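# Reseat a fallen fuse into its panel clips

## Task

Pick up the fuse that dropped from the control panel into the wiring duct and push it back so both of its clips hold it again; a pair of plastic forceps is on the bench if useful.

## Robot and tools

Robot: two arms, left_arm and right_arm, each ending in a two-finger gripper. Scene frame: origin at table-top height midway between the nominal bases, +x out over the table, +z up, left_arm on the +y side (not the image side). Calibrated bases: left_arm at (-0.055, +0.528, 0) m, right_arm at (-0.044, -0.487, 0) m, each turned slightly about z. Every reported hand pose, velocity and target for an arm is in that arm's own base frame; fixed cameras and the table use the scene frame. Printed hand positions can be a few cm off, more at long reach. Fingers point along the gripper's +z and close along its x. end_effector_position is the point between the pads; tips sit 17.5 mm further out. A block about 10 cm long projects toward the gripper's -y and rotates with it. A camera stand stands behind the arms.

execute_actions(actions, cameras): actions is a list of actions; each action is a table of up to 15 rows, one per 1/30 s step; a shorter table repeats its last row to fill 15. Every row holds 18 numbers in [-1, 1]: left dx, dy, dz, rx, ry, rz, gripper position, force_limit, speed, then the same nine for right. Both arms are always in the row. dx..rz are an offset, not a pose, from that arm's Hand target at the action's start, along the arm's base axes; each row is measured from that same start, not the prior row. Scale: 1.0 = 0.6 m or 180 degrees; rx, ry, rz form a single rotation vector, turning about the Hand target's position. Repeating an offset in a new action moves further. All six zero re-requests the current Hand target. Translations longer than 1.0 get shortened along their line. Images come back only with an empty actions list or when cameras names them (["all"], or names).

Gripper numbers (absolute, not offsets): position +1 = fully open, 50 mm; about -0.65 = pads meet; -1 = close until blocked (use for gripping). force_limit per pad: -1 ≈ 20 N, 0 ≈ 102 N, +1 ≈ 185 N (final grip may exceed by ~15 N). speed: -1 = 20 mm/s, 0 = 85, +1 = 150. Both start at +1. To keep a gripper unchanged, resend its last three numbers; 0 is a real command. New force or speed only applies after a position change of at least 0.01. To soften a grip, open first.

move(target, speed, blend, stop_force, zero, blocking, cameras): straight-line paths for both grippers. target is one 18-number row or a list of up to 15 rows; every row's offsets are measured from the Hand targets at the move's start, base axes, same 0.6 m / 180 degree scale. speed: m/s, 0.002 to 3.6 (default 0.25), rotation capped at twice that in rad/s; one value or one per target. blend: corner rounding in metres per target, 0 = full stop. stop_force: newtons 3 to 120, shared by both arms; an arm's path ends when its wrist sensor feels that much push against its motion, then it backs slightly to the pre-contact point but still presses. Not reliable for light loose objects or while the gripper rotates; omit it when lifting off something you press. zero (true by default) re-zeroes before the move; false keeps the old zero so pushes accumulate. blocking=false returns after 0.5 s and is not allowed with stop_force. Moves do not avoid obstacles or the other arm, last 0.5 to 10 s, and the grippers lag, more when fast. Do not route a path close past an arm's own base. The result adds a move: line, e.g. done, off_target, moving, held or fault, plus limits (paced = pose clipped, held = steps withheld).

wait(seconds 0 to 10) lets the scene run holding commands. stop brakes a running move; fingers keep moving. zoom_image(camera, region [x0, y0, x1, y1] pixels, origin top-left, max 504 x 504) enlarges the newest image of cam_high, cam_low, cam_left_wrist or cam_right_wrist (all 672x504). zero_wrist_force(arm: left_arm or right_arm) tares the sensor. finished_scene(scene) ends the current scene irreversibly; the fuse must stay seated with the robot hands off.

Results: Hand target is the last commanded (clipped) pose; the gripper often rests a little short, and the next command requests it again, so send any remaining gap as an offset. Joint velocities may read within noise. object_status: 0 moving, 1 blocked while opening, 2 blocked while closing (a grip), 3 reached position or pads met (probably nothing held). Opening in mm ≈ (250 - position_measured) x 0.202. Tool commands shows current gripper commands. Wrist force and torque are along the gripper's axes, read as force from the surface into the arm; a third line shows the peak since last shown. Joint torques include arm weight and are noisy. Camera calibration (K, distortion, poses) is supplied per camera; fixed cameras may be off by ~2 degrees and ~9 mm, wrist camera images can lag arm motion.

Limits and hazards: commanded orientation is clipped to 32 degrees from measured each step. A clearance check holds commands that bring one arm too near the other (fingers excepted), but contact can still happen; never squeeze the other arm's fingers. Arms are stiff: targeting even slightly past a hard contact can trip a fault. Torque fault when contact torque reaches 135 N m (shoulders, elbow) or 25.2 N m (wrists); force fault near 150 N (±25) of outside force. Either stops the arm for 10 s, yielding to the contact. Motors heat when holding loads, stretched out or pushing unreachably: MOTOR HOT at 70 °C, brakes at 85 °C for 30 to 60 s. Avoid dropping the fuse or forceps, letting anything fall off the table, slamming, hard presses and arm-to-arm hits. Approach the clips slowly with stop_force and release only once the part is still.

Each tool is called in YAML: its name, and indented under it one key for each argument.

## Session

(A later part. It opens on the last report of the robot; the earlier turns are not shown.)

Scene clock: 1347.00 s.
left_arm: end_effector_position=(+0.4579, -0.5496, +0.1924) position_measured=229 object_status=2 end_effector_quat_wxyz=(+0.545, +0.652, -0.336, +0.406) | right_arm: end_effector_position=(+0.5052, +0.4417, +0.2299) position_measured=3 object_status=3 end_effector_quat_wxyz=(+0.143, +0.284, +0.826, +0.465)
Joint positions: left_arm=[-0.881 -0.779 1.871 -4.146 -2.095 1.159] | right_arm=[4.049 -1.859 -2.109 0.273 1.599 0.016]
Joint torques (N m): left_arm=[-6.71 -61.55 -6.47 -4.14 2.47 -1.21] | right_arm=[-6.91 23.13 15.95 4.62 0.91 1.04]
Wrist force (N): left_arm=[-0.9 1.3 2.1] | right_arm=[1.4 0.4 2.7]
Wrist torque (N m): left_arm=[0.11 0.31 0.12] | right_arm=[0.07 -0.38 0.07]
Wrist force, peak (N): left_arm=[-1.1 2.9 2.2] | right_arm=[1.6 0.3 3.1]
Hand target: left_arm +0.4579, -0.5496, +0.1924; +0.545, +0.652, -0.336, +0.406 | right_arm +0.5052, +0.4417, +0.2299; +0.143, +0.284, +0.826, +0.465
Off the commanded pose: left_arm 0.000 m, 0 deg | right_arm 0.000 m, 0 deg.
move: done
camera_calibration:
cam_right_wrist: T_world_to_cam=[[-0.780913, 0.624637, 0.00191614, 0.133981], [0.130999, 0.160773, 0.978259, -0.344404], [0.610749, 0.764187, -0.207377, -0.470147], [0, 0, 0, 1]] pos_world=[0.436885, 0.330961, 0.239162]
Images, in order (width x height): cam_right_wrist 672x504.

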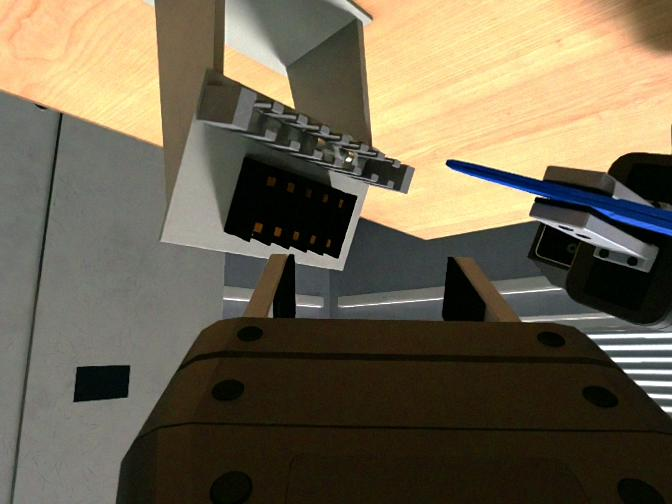

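zoom_image:
  camera: "cam_right_wrist"
  region: [430, 110, 672, 290]

execute_actions:
  actions: []

Scaled by 2.083 from the camera's 672x504 image, which has a finer 960x720 frame.

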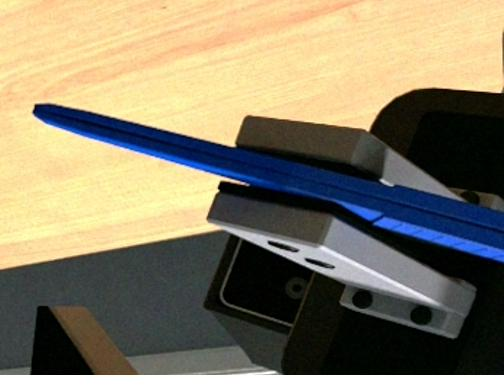

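Scene clock: 1370.30 s.
left_arm: end_effector_position=(+0.4579, -0.5496, +0.1924) position_measured=229 object_status=2 end_effector_quat_wxyz=(+0.545, +0.652, -0.336, +0.406) | right_arm: end_effector_position=(+0.5052, +0.4417, +0.2299) position_measured=3 object_status=3 end_effector_quat_wxyz=(+0.143, +0.284, +0.826, +0.465)
Joint positions: left_arm=[-0.881 -0.779 1.871 -4.146 -2.095 1.159] | right_arm=[4.049 -1.859 -2.109 0.273 1.599 0.016]
Joint velocities: within noise
Joint torques (N m): left_arm=[-6.15 -61.61 -5.48 -3.48 2.45 -1.12] | right_arm=[-7.54 23.36 15.59 4.67 0.96 1.07]
Wrist force (N): left_arm=[-1.0 1.3 2.0] | right_arm=[1.6 0.4 2.5]
Wrist torque (N m): left_arm=[0.11 0.33 0.11] | right_arm=[0.06 -0.42 0.06]
Wrist force, peak (N): left_arm=[-1.1 1.5 2.3] | right_arm=[1.6 0.1 3.2]
Hand target: left_arm +0.4579, -0.5496, +0.1924; +0.545, +0.652, -0.336, +0.406 | right_arm +0.5052, +0.4417, +0.2299; +0.143, +0.284, +0.826, +0.465
Tool commands: left_gripper/position=-1.0 left_gripper/force_limit=-1.0 left_gripper/speed=-1.0 right_gripper/position=+1.0 right_gripper/force_limit=-1.0 right_gripper/speed=+0.0
Off the commanded pose: left_arm 0.000 m, 0 deg | right_arm 0.000 m, 0 deg.
camera_calibration:
cam_left_wrist: T_world_to_cam=[[0.451332, -0.00316852, 0.89235, -0.371709], [-0.87553, 0.191705, 0.443506, 0.433497], [-0.172473, -0.981448, 0.0837485, -0.34276], [0, 0, 0, 1]] pos_world=[0.488187, -0.420682, 0.168142]
cam_right_wrist: T_world_to_cam=[[-0.780913, 0.624637, 0.00191614, 0.133981], [0.130999, 0.160773, 0.978259, -0.344404], [0.610749, 0.764187, -0.207377, -0.470147], [0, 0, 0, 1]] pos_world=[0.436885, 0.330961, 0.239162]

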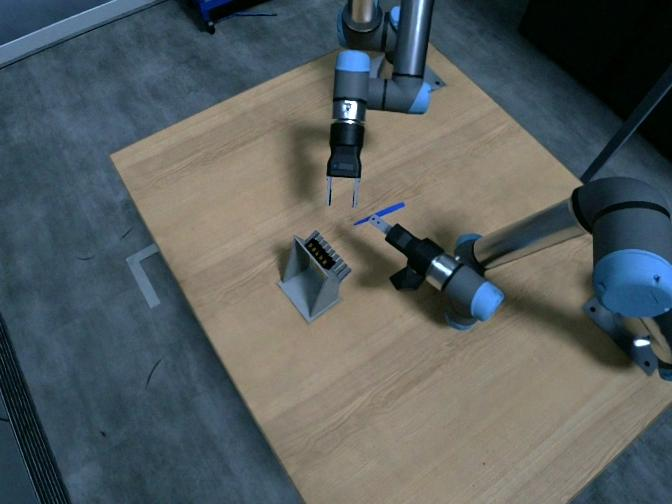

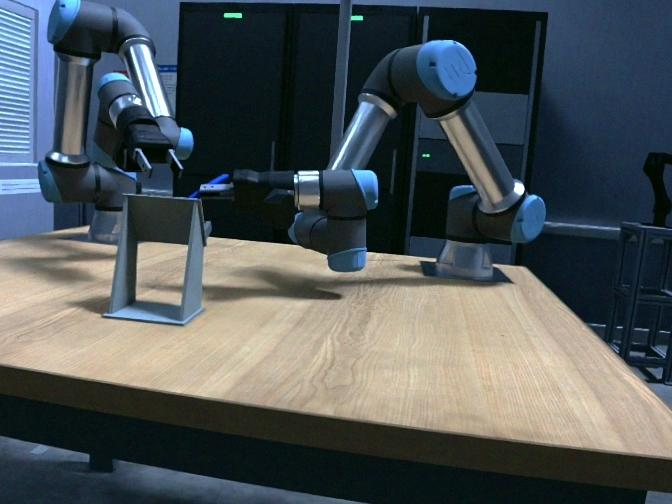

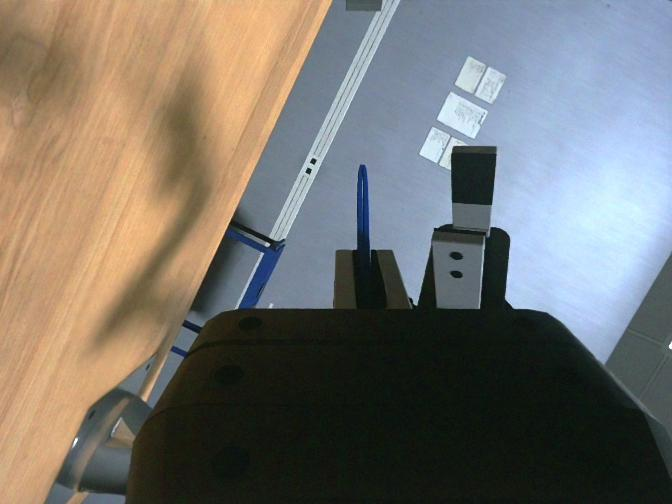

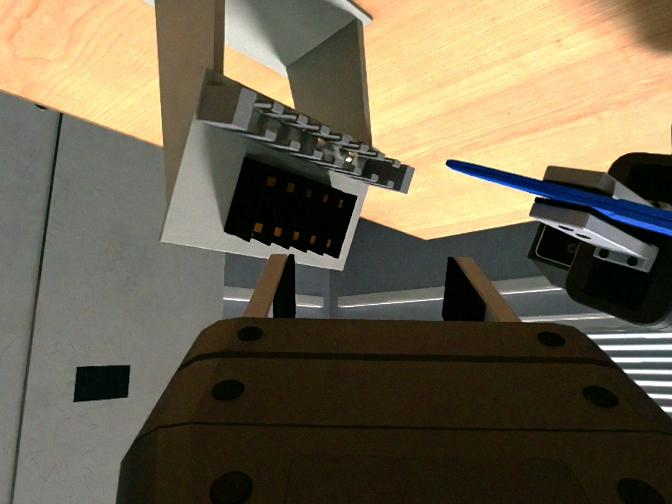

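zoom_image:
  camera: "cam_high"
  region: [290, 190, 420, 290]

Scaled by 3.877 from the camera's 672x504 image, which has a finer 960x720 frame.

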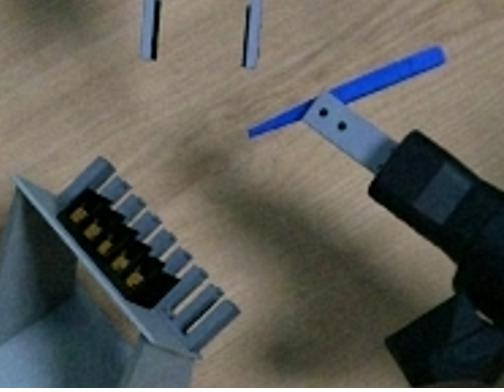

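move:
  target:
    - [-0.001,0.1367,0,0,0,0,-1,-1,-1,0,0,0,0,0,0,1,-1,0]
    - [0.1039,0.1374,-0.0523,0,0,0,-1,-1,-1,0,0,0,0,0,0,1,-1,0]
  speed: 0.12
  blend: [0.02,0]
  cameras: ["cam_high","cam_right_wrist"]

zoom_image:
  camera: "cam_high"
  region: [290, 190, 420, 290]

zoom_image:
  camera: "cam_right_wrist"
  region: [300, 100, 500, 240]

Scene clock: 1402.97 s.
left_arm: end_effector_position=(+0.5202, -0.4671, +0.1611) position_measured=229 object_status=2 end_effector_quat_wxyz=(+0.545, +0.652, -0.336, +0.406) | right_arm: end_effector_position=(+0.5052, +0.4417, +0.2299) position_measured=3 object_status=3 end_effector_quat_wxyz=(+0.143, +0.284, +0.826, +0.465)
Joint positions: left_arm=[-0.676 -0.697 1.82 -4.163 -2.3 1.183] | right_arm=[4.049 -1.859 -2.109 0.273 1.599 0.016]
Joint torques (N m): left_arm=[7.88 -39.36 -22.03 -0.79 -2.4 1.45] | right_arm=[-7.01 23.99 15.55 4.59 0.89 1.07]
Wrist force (N): left_arm=[-0.9 1.3 2.1] | right_arm=[1.5 0.3 2.6]
Wrist torque (N m): left_arm=[0.08 0.33 -0.02] | right_arm=[0.05 -0.40 0.06]
Wrist force, peak (N): left_arm=[-1.2 2.1 3.5] | right_arm=[1.9 0.5 3.0]
Hand target: left_arm +0.5203, -0.4671, +0.1610; +0.545, +0.652, -0.336, +0.406 | right_arm +0.5052, +0.4417, +0.2299; +0.143, +0.284, +0.826, +0.465
Off the commanded pose: left_arm 0.000 m, 0 deg | right_arm 0.000 m, 0 deg.
move: done
camera_calibration:
cam_right_wrist: T_world_to_cam=[[-0.780913, 0.624637, 0.00191614, 0.133981], [0.130999, 0.160773, 0.978259, -0.344404], [0.610749, 0.764187, -0.207377, -0.470147], [0, 0, 0, 1]] pos_world=[0.436885, 0.330961, 0.239162]
Images, in order (width x height): cam_high 672x504, cam_right_wrist 672x504.

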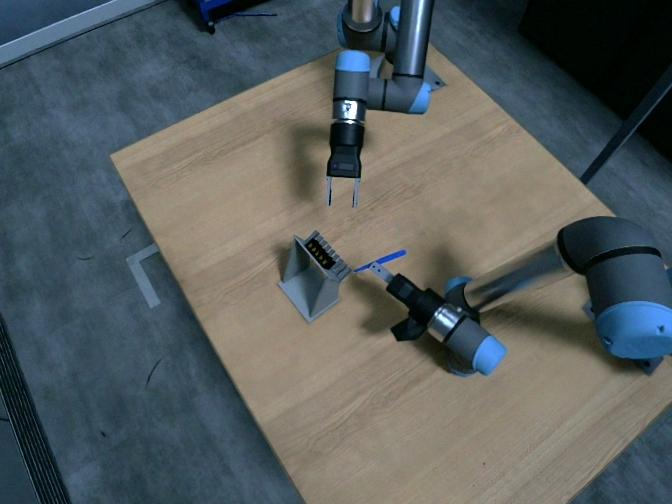

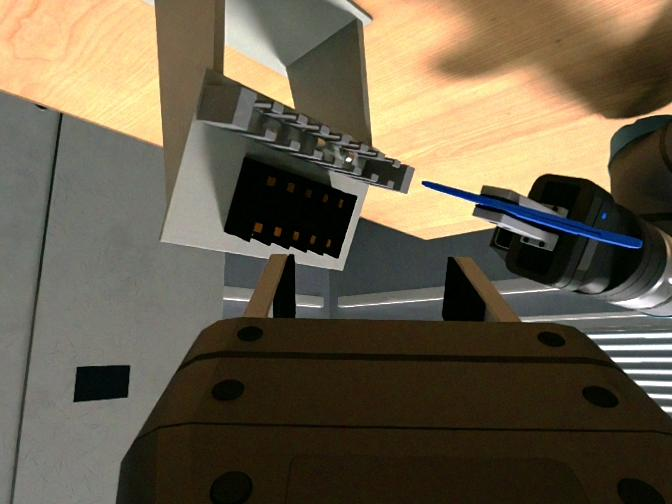

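Scaled by 3.877 from the camera's 672x504 image, which has a finer 960x720 frame.

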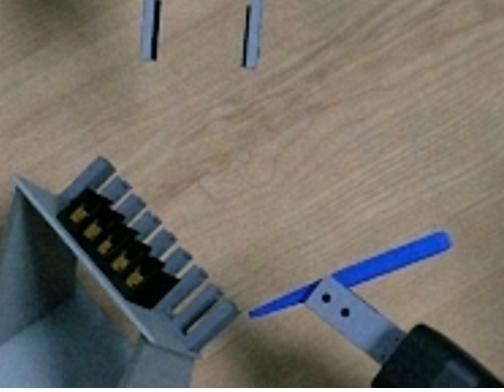

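Scaled by 2.520 from the camera's 672x504 image, which has a finer 960x720 frame.

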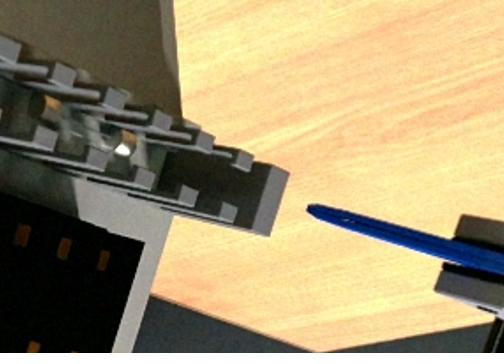

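move:
  target:
    - [0,0,0,0,0,0,-0.3,-1,-1,0,0,0,0,0,0,1,-1,0]
    - [0.0239,0.0002,-0.0119,0,0,0,-0.3,-1,-1,0,0,0,0,0,0,1,-1,0]
    - [0.0239,-0.0415,-0.0119,0,0,0,-0.3,-1,-1,0,0,0,0,0,0,1,-1,0]
  speed: 0.04
  cameras: ["cam_high","cam_right_wrist"]

zoom_image:
  camera: "cam_high"
  region: [290, 190, 420, 290]

zoom_image:
  camera: "cam_right_wrist"
  region: [300, 100, 500, 240]

Scene clock: 1415.00 s.
left_arm: end_effector_position=(+0.5346, -0.4919, +0.1539) position_measured=198 object_status=3 end_effector_quat_wxyz=(+0.545, +0.652, -0.336, +0.406) | right_arm: end_effector_position=(+0.5052, +0.4417, +0.2299) position_measured=3 object_status=3 end_effector_quat_wxyz=(+0.143, +0.284, +0.826, +0.465)
Joint positions: left_arm=[-0.695 -0.655 1.74 -4.127 -2.28 1.181] | right_arm=[4.049 -1.859 -2.109 0.273 1.599 0.016]
Joint torques (N m): left_arm=[-7.06 -40.31 -21.71 -0.67 2.34 -1.16] | right_arm=[-7.05 23.55 14.93 4.68 0.81 1.05]
Wrist force (N): left_arm=[-1.2 1.4 1.9] | right_arm=[1.6 0.4 2.6]
Wrist torque (N m): left_arm=[0.11 0.37 0.09] | right_arm=[0.06 -0.41 0.06]
Wrist force, peak (N): left_arm=[-0.9 1.7 2.5] | right_arm=[2.0 0.3 3.2]
Hand target: left_arm +0.5346, -0.4920, +0.1539; +0.545, +0.652, -0.336, +0.406 | right_arm +0.5052, +0.4417, +0.2299; +0.143, +0.284, +0.826, +0.465
Off the commanded pose: left_arm 0.000 m, 0 deg | right_arm 0.000 m, 0 deg.
move: done
camera_calibration:
cam_right_wrist: T_world_to_cam=[[-0.780913, 0.624637, 0.00191614, 0.133981], [0.130999, 0.160773, 0.978259, -0.344404], [0.610749, 0.764187, -0.207377, -0.470147], [0, 0, 0, 1]] pos_world=[0.436885, 0.330961, 0.239162]
Images, in order (width x height): cam_high 672x504, cam_right_wrist 672x504.

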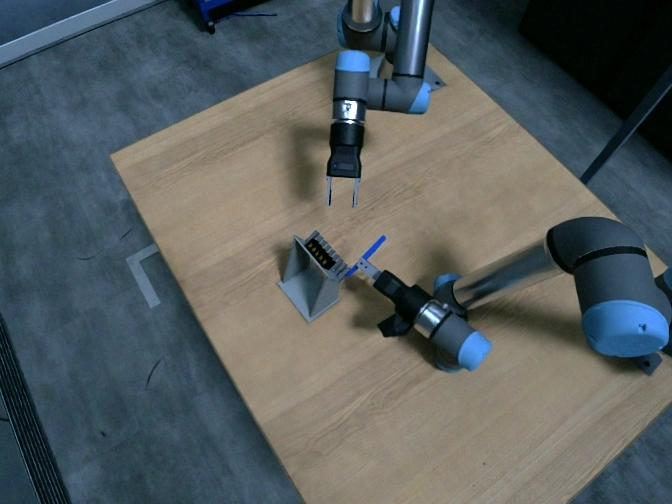

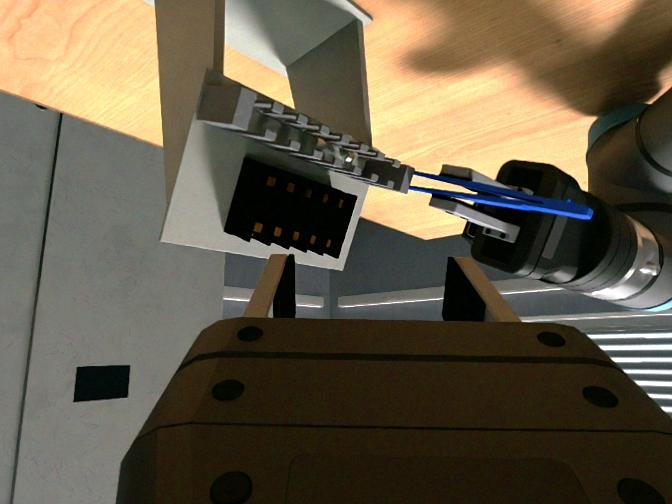

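Scaled by 3.877 from the camera's 672x504 image, which has a finer 960x720 frame.

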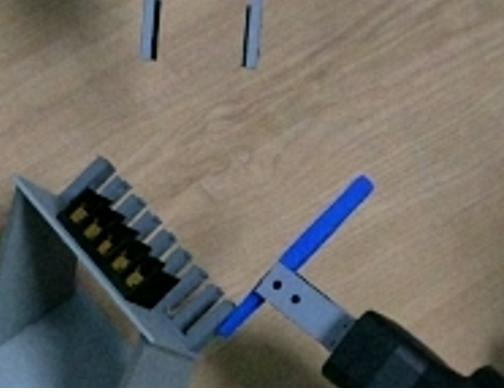

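Scaled by 2.520 from the camera's 672x504 image, which has a finer 960x720 frame.

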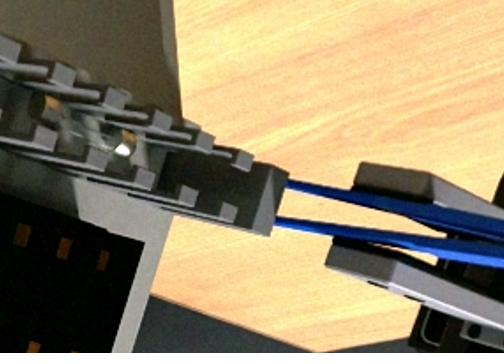

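zoom_image:
  camera: "cam_high"
  region: [300, 225, 390, 290]

Scaled by 5.600 from the camera's 672x504 image, which has a finer 960x720 frame.

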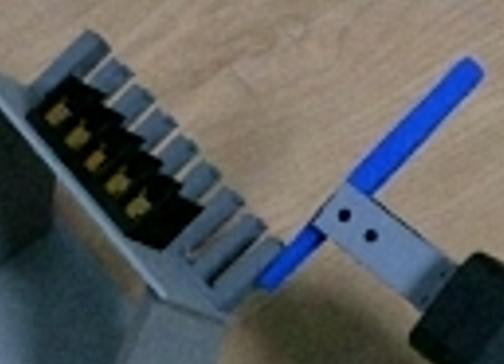

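move:
  target:
    - [0,0.0100,0,0,0,0,-0.3,-1,-1,0,0,0,0,0,0,1,-1,0]
    - [-0.0447,0.0098,0.0223,0,0,0,-0.3,-1,-1,0,0,0,0,0,0,1,-1,0]
    - [-0.0443,-0.0556,0.0223,-0.0087,-0.0001,-0.0174,-0.3,-1,-1,0,0,0,0,0,0,1,-1,0]
  speed: 0.08
  cameras: ["cam_high","cam_right_wrist"]

zoom_image:
  camera: "cam_high"
  region: [300, 225, 390, 290]

zoom_image:
  camera: "cam_right_wrist"
  region: [300, 110, 400, 180]

Scene clock: 1460.17 s.
left_arm: end_effector_position=(+0.5080, -0.5253, +0.1673) position_measured=198 object_status=3 end_effector_quat_wxyz=(+0.565, +0.635, -0.348, +0.395) | right_arm: end_effector_position=(+0.5052, +0.4417, +0.2299) position_measured=3 object_status=3 end_effector_quat_wxyz=(+0.143, +0.284, +0.826, +0.465)
Joint positions: left_arm=[-0.754 -0.66 1.722 -4.139 -2.277 1.154] | right_arm=[4.049 -1.859 -2.109 0.273 1.599 0.016]
Joint torques (N m): left_arm=[-6.4 -40.77 -23.57 -0.67 -2.26 -1.2] | right_arm=[-6.87 24.13 15.02 4.65 0.93 1.13]
Wrist force (N): left_arm=[-1.0 1.3 1.8] | right_arm=[1.6 0.0 2.5]
Wrist torque (N m): left_arm=[0.10 0.34 0.09] | right_arm=[0.00 -0.42 0.06]
Wrist force, peak (N): left_arm=[-1.0 1.5 2.9] | right_arm=[1.8 0.3 3.2]
Hand target: left_arm +0.5080, -0.5254, +0.1673; +0.565, +0.635, -0.348, +0.395 | right_arm +0.5052, +0.4417, +0.2299; +0.143, +0.284, +0.826, +0.465
Off the commanded pose: left_arm 0.000 m, 0 deg | right_arm 0.000 m, 0 deg.
move: done
camera_calibration:
cam_right_wrist: T_world_to_cam=[[-0.780913, 0.624637, 0.00191614, 0.133981], [0.130999, 0.160773, 0.978259, -0.344404], [0.610749, 0.764187, -0.207377, -0.470147], [0, 0, 0, 1]] pos_world=[0.436885, 0.330961, 0.239162]
Images, in order (width x height): cam_high 672x504, cam_right_wrist 672x504.

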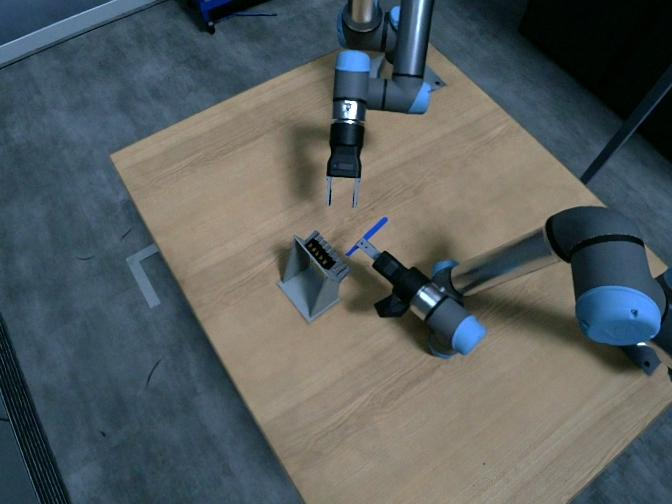

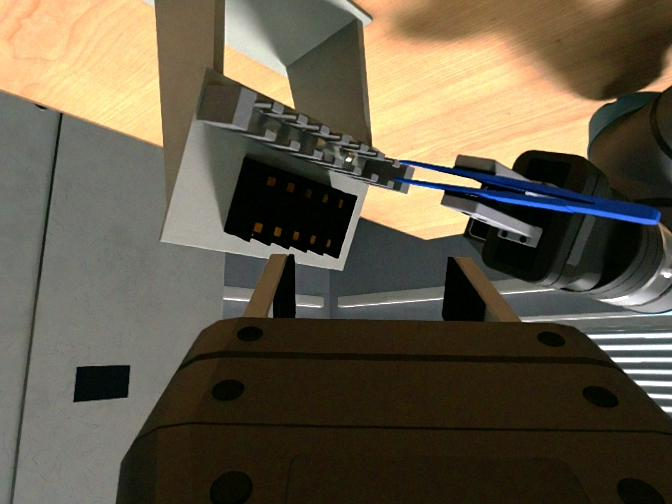

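Scaled by 5.600 from the camera's 672x504 image, which has a finer 960x720 frame.

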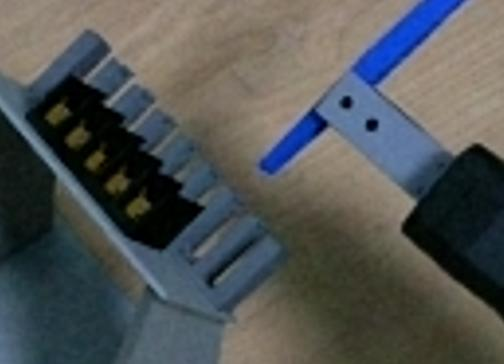

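Scaled by 5.040 from the camera's 672x504 image, which has a finer 960x720 frame.

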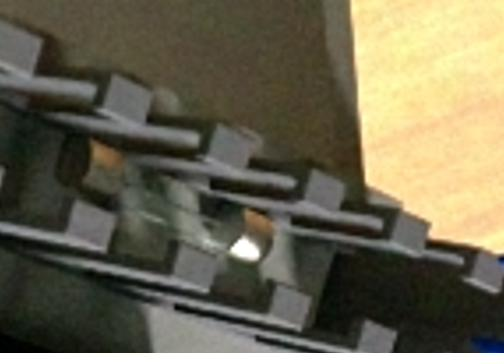

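zoom_image:
  camera: "cam_right_wrist"
  region: [320, 110, 420, 200]

zoom_image:
  camera: "cam_high"
  region: [310, 225, 360, 270]

Scaled by 5.040 from the camera's 672x504 image, which has a finer 960x720 frame.

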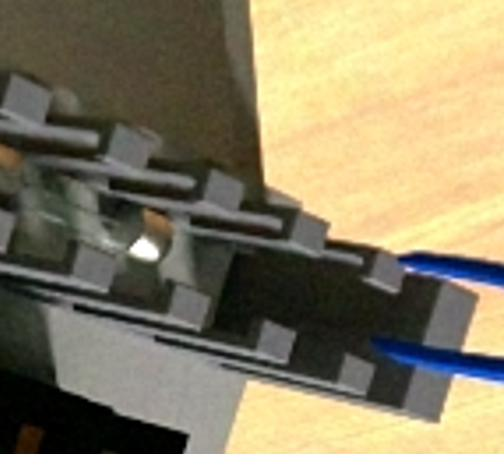

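Scaled by 10.080 from the camera's 672x504 image, which has a finer 960x720 frame.

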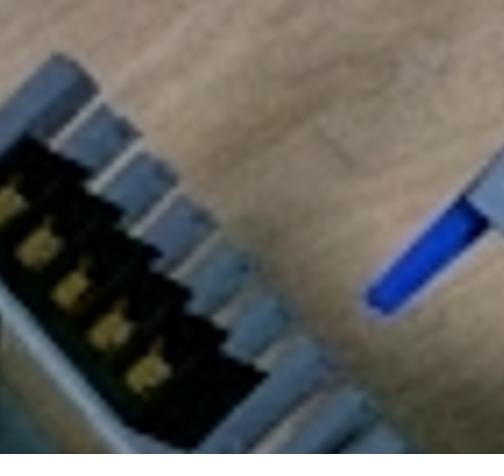

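move:
  target:
    - [-0.0005,-0.0083,-0.0010,0,0,0,-0.3,-1,-1,0,0,0,0,0,0,1,-1,0]
    - [0.0502,-0.0080,-0.0263,0,0,0,-0.3,-1,-1,0,0,0,0,0,0,1,-1,0]
  speed: 0.025
  stop_force: 3
  cameras: ["cam_high","cam_right_wrist"]

zoom_image:
  camera: "cam_high"
  region: [310, 225, 380, 285]

zoom_image:
  camera: "cam_right_wrist"
  region: [300, 110, 400, 180]

Scene clock: 1490.70 s.
left_arm: end_effector_position=(+0.5381, -0.5302, +0.1515) position_measured=198 object_status=3 end_effector_quat_wxyz=(+0.565, +0.635, -0.348, +0.395) | right_arm: end_effector_position=(+0.5052, +0.4417, +0.2299) position_measured=3 object_status=3 end_effector_quat_wxyz=(+0.143, +0.284, +0.826, +0.465)
Joint positions: left_arm=[-0.724 -0.593 1.617 -4.1 -2.308 1.156] | right_arm=[4.049 -1.859 -2.109 0.273 1.599 0.016]
Joint torques (N m): left_arm=[7.79 -43.03 -22.92 -0.7 -2.19 1.47] | right_arm=[-6.69 23.88 14.43 4.7 0.88 1.11]
Wrist force (N): left_arm=[-0.8 1.8 1.9] | right_arm=[1.7 0.3 2.8]
Wrist torque (N m): left_arm=[0.15 0.32 0.00] | right_arm=[0.04 -0.42 0.07]
Wrist force, peak (N): left_arm=[-1.1 1.7 2.1] | right_arm=[1.3 0.5 3.2]
Hand target: left_arm +0.5381, -0.5302, +0.1515; +0.565, +0.635, -0.348, +0.395 | right_arm +0.5052, +0.4417, +0.2299; +0.143, +0.284, +0.826, +0.465
Off the commanded pose: left_arm 0.000 m, 0 deg | right_arm 0.000 m, 0 deg.
move: done
camera_calibration:
cam_right_wrist: T_world_to_cam=[[-0.780913, 0.624637, 0.00191614, 0.133981], [0.130999, 0.160773, 0.978259, -0.344404], [0.610749, 0.764187, -0.207377, -0.470147], [0, 0, 0, 1]] pos_world=[0.436885, 0.330961, 0.239162]
Images, in order (width x height): cam_high 672x504, cam_right_wrist 672x504.

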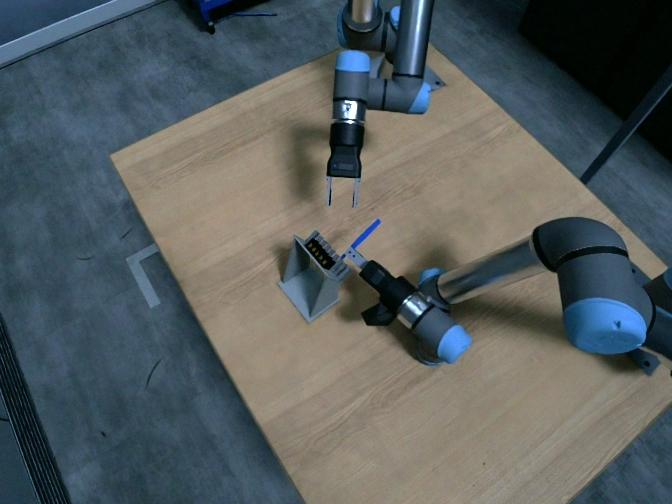

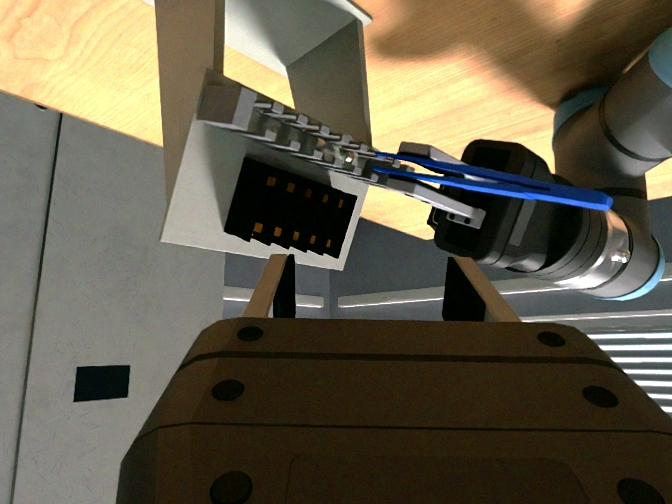

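Scaled by 7.200 from the camera's 672x504 image, which has a finer 960x720 frame.

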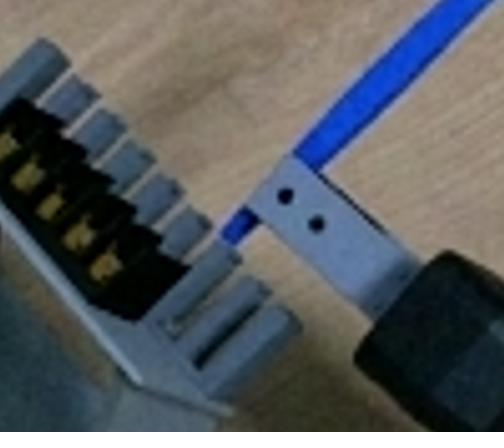

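Scaled by 5.040 from the camera's 672x504 image, which has a finer 960x720 frame.

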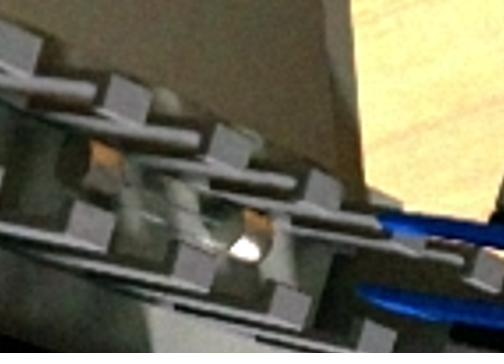

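move:
  target:
    - [-0.0671,-0.0005,0.0335,0,0,0,-1,-1,-1,0,0,0,0,0,0,1,-1,0]
    - [-0.2635,0.1837,0.1642,0.4903,-0.1127,-0.1153,-1,-1,-1,0,0,0,0,0,0,1,-1,0]
  speed: [0.1,0.3]
  blend: [0.01,0]
  cameras: ["all"]

zoom_image:
  camera: "cam_high"
  region: [330, 120, 470, 250]

Scene clock: 1613.00 s.
left_arm: end_effector_position=(+0.3800, -0.4200, +0.2500) position_measured=231 object_status=2 end_effector_quat_wxyz=(-0.039, +0.708, -0.704, +0.042) | right_arm: end_effector_position=(+0.5052, +0.4417, +0.2299) position_measured=3 object_status=3 end_effector_quat_wxyz=(+0.143, +0.284, +0.826, +0.465)
Joint positions: left_arm=[-1.121 -1.46 1.673 -1.836 -1.469 2.019] | right_arm=[4.049 -1.859 -2.109 0.273 1.599 0.016]
Joint torques (N m): left_arm=[-6.94 -19.84 -34.62 -1.72 3.11 -1.3] | right_arm=[-7.36 23.44 14.34 4.67 0.86 1.13]
Wrist force (N): left_arm=[0.0 0.6 0.1] | right_arm=[1.8 0.0 2.8]
Wrist torque (N m): left_arm=[-0.01 0.03 0.11] | right_arm=[0.01 -0.45 0.07]
Wrist force, peak (N): left_arm=[-1.7 1.8 2.4] | right_arm=[1.4 0.4 3.3]
Hand target: left_arm +0.3800, -0.4200, +0.2500; -0.039, +0.708, -0.704, +0.042 | right_arm +0.5052, +0.4417, +0.2299; +0.143, +0.284, +0.826, +0.465
Off the commanded pose: left_arm 0.000 m, 0 deg | right_arm 0.000 m, 0 deg.
move: done
camera_calibration:
cam_left_wrist: T_world_to_cam=[[0.0109691, -0.999933, -0.00381988, -0.414727], [-0.966533, -0.0115817, 0.256281, 0.311004], [-0.256308, 0.000880867, -0.966595, 0.473147], [0, 0, 0, 1]] pos_world=[0.426416, -0.411514, 0.376052]
cam_right_wrist: T_world_to_cam=[[-0.780913, 0.624637, 0.00191614, 0.133981], [0.130999, 0.160773, 0.978259, -0.344404], [0.610749, 0.764187, -0.207377, -0.470147], [0, 0, 0, 1]] pos_world=[0.436885, 0.330961, 0.239162]

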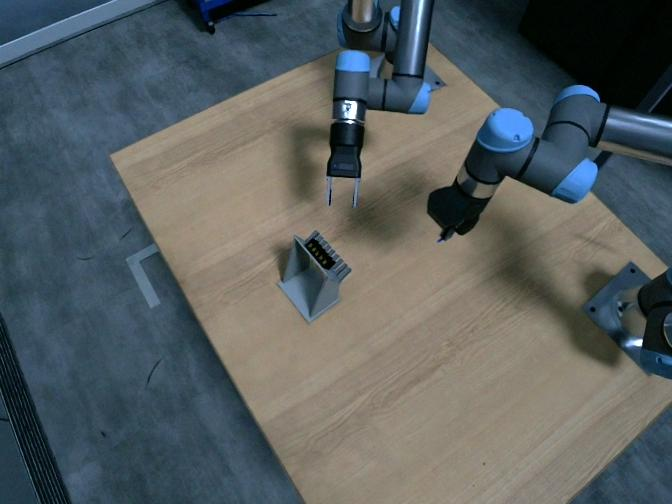

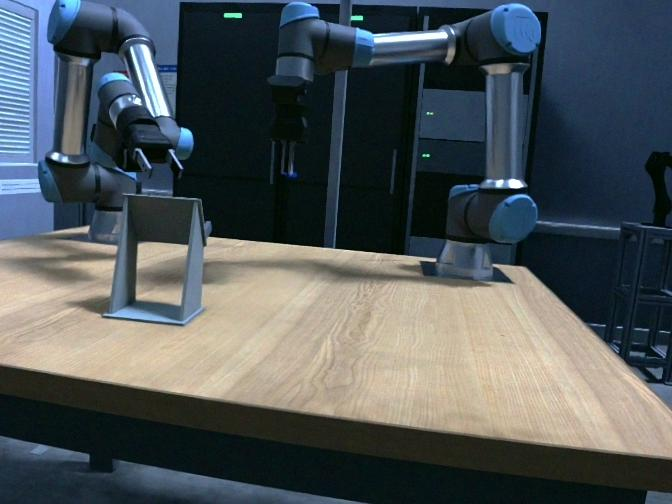

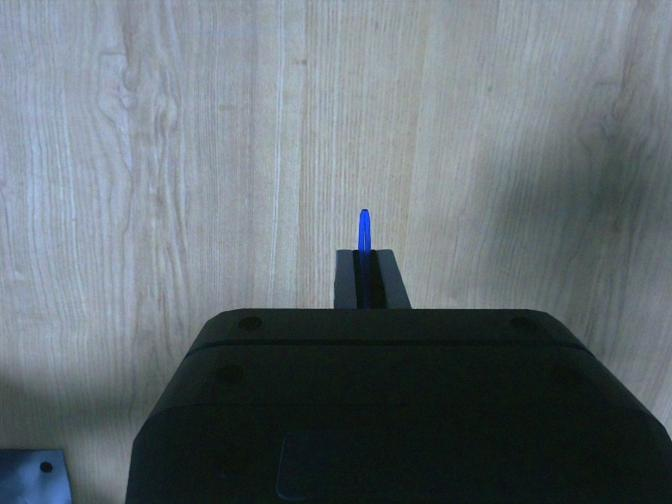

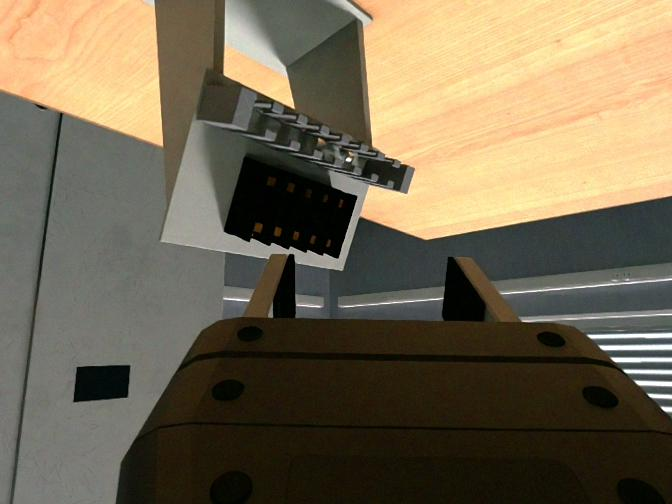

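Scaled by 3.600 from the camera's 672x504 image, which has a finer 960x720 frame.

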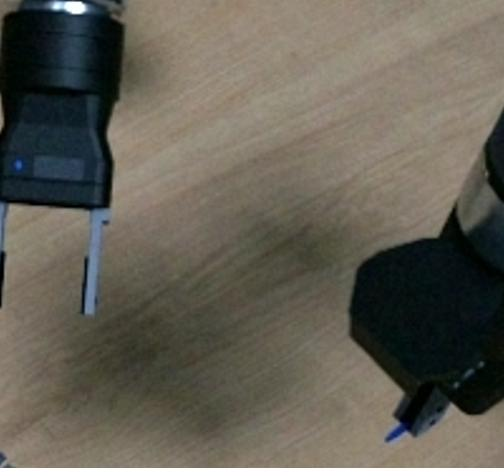

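move:
  target: [0,0,-0.34,0,0,0,-1,-1,-1,0,0,0,0,0,0,1,-1,0]
  speed: 0.2

move:
  target: [0,0,-0.065,0,0,0,-1,-1,-1,0,0,0,0,0,0,1,-1,0]
  speed: 0.015
  stop_force: 3
  cameras: ["cam_left_wrist","cam_low"]

Scene clock: 1630.57 s.
left_arm: end_effector_position=(+0.3800, -0.4200, +0.0461) position_measured=231 object_status=2 end_effector_quat_wxyz=(-0.039, +0.708, -0.704, +0.042) | right_arm: end_effector_position=(+0.5052, +0.4417, +0.2299) position_measured=3 object_status=3 end_effector_quat_wxyz=(+0.143, +0.284, +0.826, +0.465)
Joint positions: left_arm=[-1.121 -1.232 1.974 -2.366 -1.469 2.018] | right_arm=[4.049 -1.859 -2.109 0.273 1.599 0.016]
Joint torques (N m): left_arm=[8.06 -24.64 -13.57 -4.72 3.05 1.31] | right_arm=[-6.99 23.9 14.02 4.67 0.91 1.06]
Wrist force (N): left_arm=[-0.2 0.5 0.5] | right_arm=[1.5 0.3 2.7]
Wrist torque (N m): left_arm=[-0.01 0.04 0.04] | right_arm=[0.04 -0.39 0.06]
Wrist force, peak (N): left_arm=[-0.3 1.1 2.2] | right_arm=[1.8 0.0 3.2]
Hand target: left_arm +0.3800, -0.4200, +0.0460; -0.039, +0.708, -0.704, +0.042 | right_arm +0.5052, +0.4417, +0.2299; +0.143, +0.284, +0.826, +0.465
Off the commanded pose: left_arm 0.000 m, 0 deg | right_arm 0.000 m, 0 deg.
move: done

Scene clock: 1633.27 s.
left_arm: end_effector_position=(+0.3800, -0.4200, +0.0232) position_measured=231 object_status=2 end_effector_quat_wxyz=(-0.039, +0.708, -0.704, +0.042) | right_arm: end_effector_position=(+0.5052, +0.4417, +0.2299) position_measured=3 object_status=3 end_effector_quat_wxyz=(+0.143, +0.284, +0.826, +0.465)
Joint positions: left_arm=[-1.121 -1.191 1.993 -2.426 -1.469 2.018] | right_arm=[4.049 -1.859 -2.109 0.273 1.599 0.016]
Joint torques (N m): left_arm=[6.35 -50.92 -27.89 -1.77 0.7 0.87] | right_arm=[-6.65 23.78 13.66 4.63 0.88 1.05]
Wrist force (N): left_arm=[-0.3 0.7 0.4] | right_arm=[1.3 0.3 3.0]
Wrist torque (N m): left_arm=[0.02 0.07 0.05] | right_arm=[0.04 -0.38 0.06]
Wrist force, peak (N): left_arm=[-0.5 -2.0 -3.5] | right_arm=[1.6 0.1 3.1]
Hand target: left_arm +0.3800, -0.4200, +0.0232; -0.039, +0.708, -0.704, +0.042 (not the last commanded pose) | right_arm +0.5052, +0.4417, +0.2299; +0.143, +0.284, +0.826, +0.465
Off the commanded pose: left_arm 0.016 m, 0 deg | right_arm 0.000 m, 0 deg.
move: contact (left_arm)
camera_calibration:
cam_left_wrist: T_world_to_cam=[[0.0110179, -0.999931, -0.00403806, -0.415581], [-0.966533, -0.0116848, 0.256278, 0.36899], [-0.256307, 0.00107928, -0.966595, 0.253979], [0, 0, 0, 1]] pos_world=[0.426316, -0.411514, 0.149252]
Images, in order (width x height): cam_low 672x504, cam_left_wrist 672x504.

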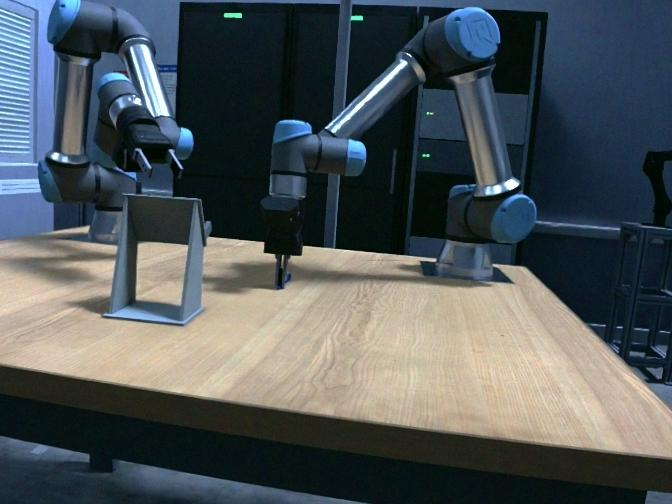

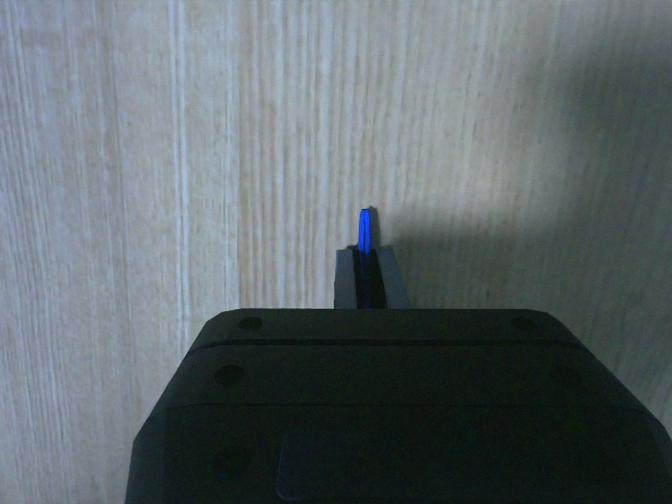

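move:
  target:
    - [0,0,0,0,0,0,-0.1,-1,-1,0,0,0,0,0,0,1,-1,0]
    - [-0.0433,0,0,0,0,0,-0.1,-1,-1,0,0,0,0,0,0,1,-1,0]
  speed: 0.04
  cameras: ["cam_left_wrist"]

zoom_image:
  camera: "cam_left_wrist"
  region: [280, 80, 460, 310]

Scene clock: 1640.37 s.
left_arm: end_effector_position=(+0.3541, -0.4200, +0.0232) position_measured=167 object_status=3 end_effector_quat_wxyz=(-0.039, +0.708, -0.704, +0.042) | right_arm: end_effector_position=(+0.5052, +0.4417, +0.2299) position_measured=3 object_status=3 end_effector_quat_wxyz=(+0.143, +0.284, +0.826, +0.465)
Joint positions: left_arm=[-1.166 -1.222 2.04 -2.437 -1.467 1.973] | right_arm=[4.049 -1.859 -2.109 0.273 1.599 0.016]
Joint torques (N m): left_arm=[-7.96 -49.11 -12.45 -5.01 2.98 -1.12] | right_arm=[-6.41 24.04 13.5 4.62 0.98 1.02]
Wrist force (N): left_arm=[-0.4 0.8 0.2] | right_arm=[1.5 0.3 2.7]
Wrist torque (N m): left_arm=[0.03 0.08 0.16] | right_arm=[0.06 -0.40 0.07]
Wrist force, peak (N): left_arm=[-0.2 1.2 0.3] | right_arm=[1.8 0.1 3.3]
Hand target: left_arm +0.3541, -0.4200, +0.0232; -0.039, +0.708, -0.704, +0.042 | right_arm +0.5052, +0.4417, +0.2299; +0.143, +0.284, +0.826, +0.465
Off the commanded pose: left_arm 0.000 m, 0 deg | right_arm 0.000 m, 0 deg.
move: done
camera_calibration:
cam_left_wrist: T_world_to_cam=[[0.0110185, -0.999931, -0.00403913, -0.415296], [-0.966508, -0.0116858, 0.256372, 0.344029], [-0.256401, 0.00107903, -0.96657, 0.2474], [0, 0, 0, 1]] pos_world=[0.400516, -0.411514, 0.149252]
Images, in order (width x height): cam_left_wrist 672x504.

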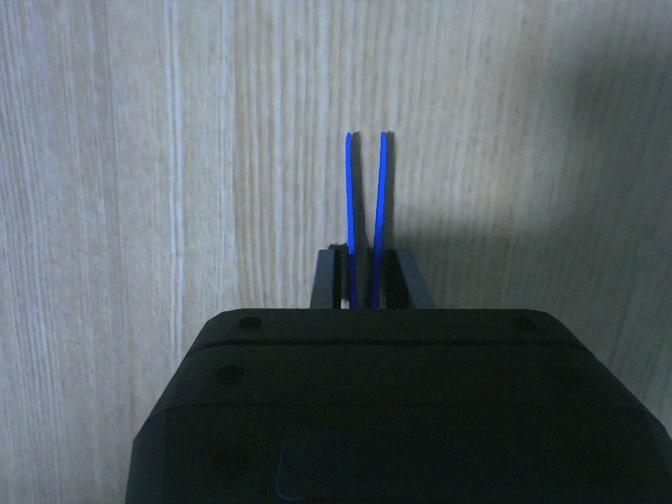

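Scaled by 2.191 from the camera's 672x504 image, which has a finer 960x720 frame.

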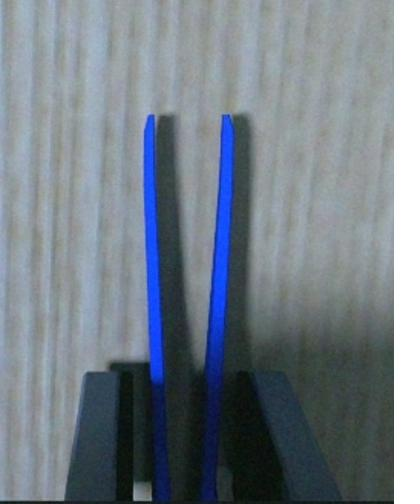

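move:
  target:
    - [0,0,0,0,0,0,-1,-1,-1,0,0,0,0,0,0,1,-1,0]
    - [0,0,0.06,0,0,0,-1,-1,-1,0,0,0,0,0,0,1,-1,0]
    - [0.0432,0,0.378,0,0,0,-1,-1,-1,0,0,0,0,0,0,1,-1,0]
    - [0.1932,-0.1888,0.2697,-0.4903,0.1127,0.1153,-1,-1,-1,0,0,0,0,0,0,1,-1,0]
  speed: [0.1,0.1,0.3,0.3]
  blend: [0,0.01,0.02,0]
  cameras: ["cam_high","cam_left_wrist","cam_right_wrist"]

zoom_image:
  camera: "cam_high"
  region: [300, 190, 420, 290]

Scene clock: 1660.60 s.
left_arm: end_effector_position=(+0.4700, -0.5332, +0.1850) position_measured=225 object_status=2 end_effector_quat_wxyz=(+0.565, +0.635, -0.348, +0.395) | right_arm: end_effector_position=(+0.5052, +0.4417, +0.2299) position_measured=3 object_status=3 end_effector_quat_wxyz=(+0.143, +0.284, +0.826, +0.465)
Joint positions: left_arm=[-0.817 -0.731 1.822 -4.171 -2.215 1.149] | right_arm=[4.049 -1.859 -2.109 0.273 1.599 0.016]
Joint torques (N m): left_arm=[-6.56 -38.11 -21.97 -4.12 2.55 -1.02] | right_arm=[-7.18 24.07 13.33 4.61 0.85 1.16]
Wrist force (N): left_arm=[-1.2 1.5 2.0] | right_arm=[1.4 0.2 2.6]
Wrist torque (N m): left_arm=[0.14 0.37 0.09] | right_arm=[0.03 -0.37 0.06]
Wrist force, peak (N): left_arm=[-1.6 1.3 2.4] | right_arm=[1.4 0.2 3.3]
Hand target: left_arm +0.4700, -0.5333, +0.1850; +0.565, +0.635, -0.348, +0.395 | right_arm +0.5052, +0.4417, +0.2299; +0.143, +0.284, +0.826, +0.465
Off the commanded pose: left_arm 0.000 m, 0 deg | right_arm 0.000 m, 0 deg.
move: done
camera_calibration:
cam_left_wrist: T_world_to_cam=[[0.450843, -0.00354448, 0.892596, -0.370413], [-0.863547, 0.251338, 0.437168, 0.471507], [-0.225893, -0.967893, 0.110253, -0.296654], [0, 0, 0, 1]] pos_world=[0.507154, -0.40695, 0.157208]
cam_right_wrist: T_world_to_cam=[[-0.780913, 0.624637, 0.00191614, 0.133981], [0.130999, 0.160773, 0.978259, -0.344404], [0.610749, 0.764187, -0.207377, -0.470147], [0, 0, 0, 1]] pos_world=[0.436885, 0.330961, 0.239162]
Images, in order (width x height): cam_high 672x504, cam_left_wrist 672x504, cam_right_wrist 672x504.

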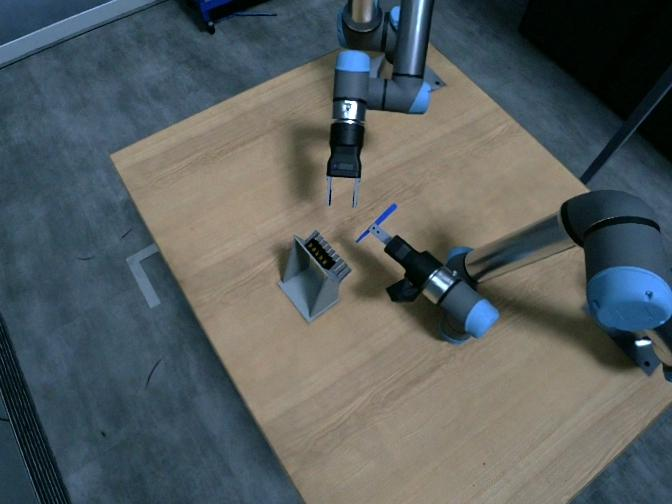

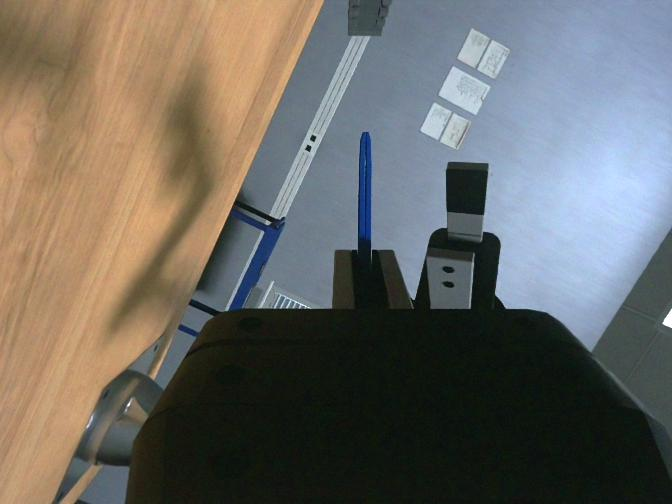

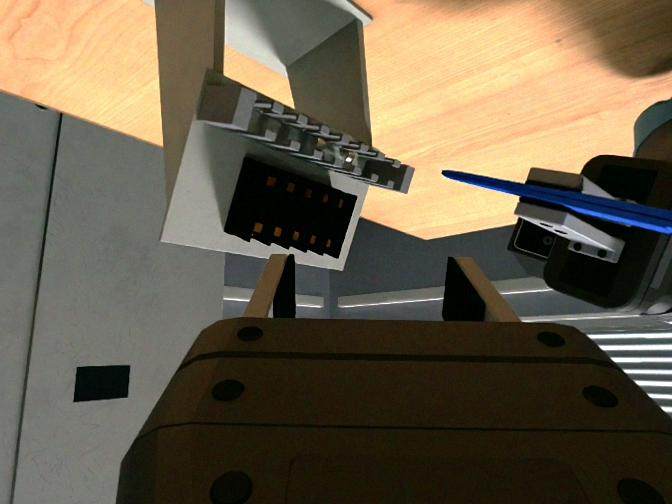

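Scaled by 4.200 from the camera's 672x504 image, which has a finer 960x720 frame.

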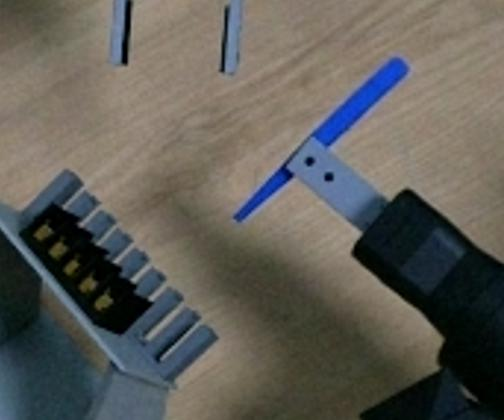

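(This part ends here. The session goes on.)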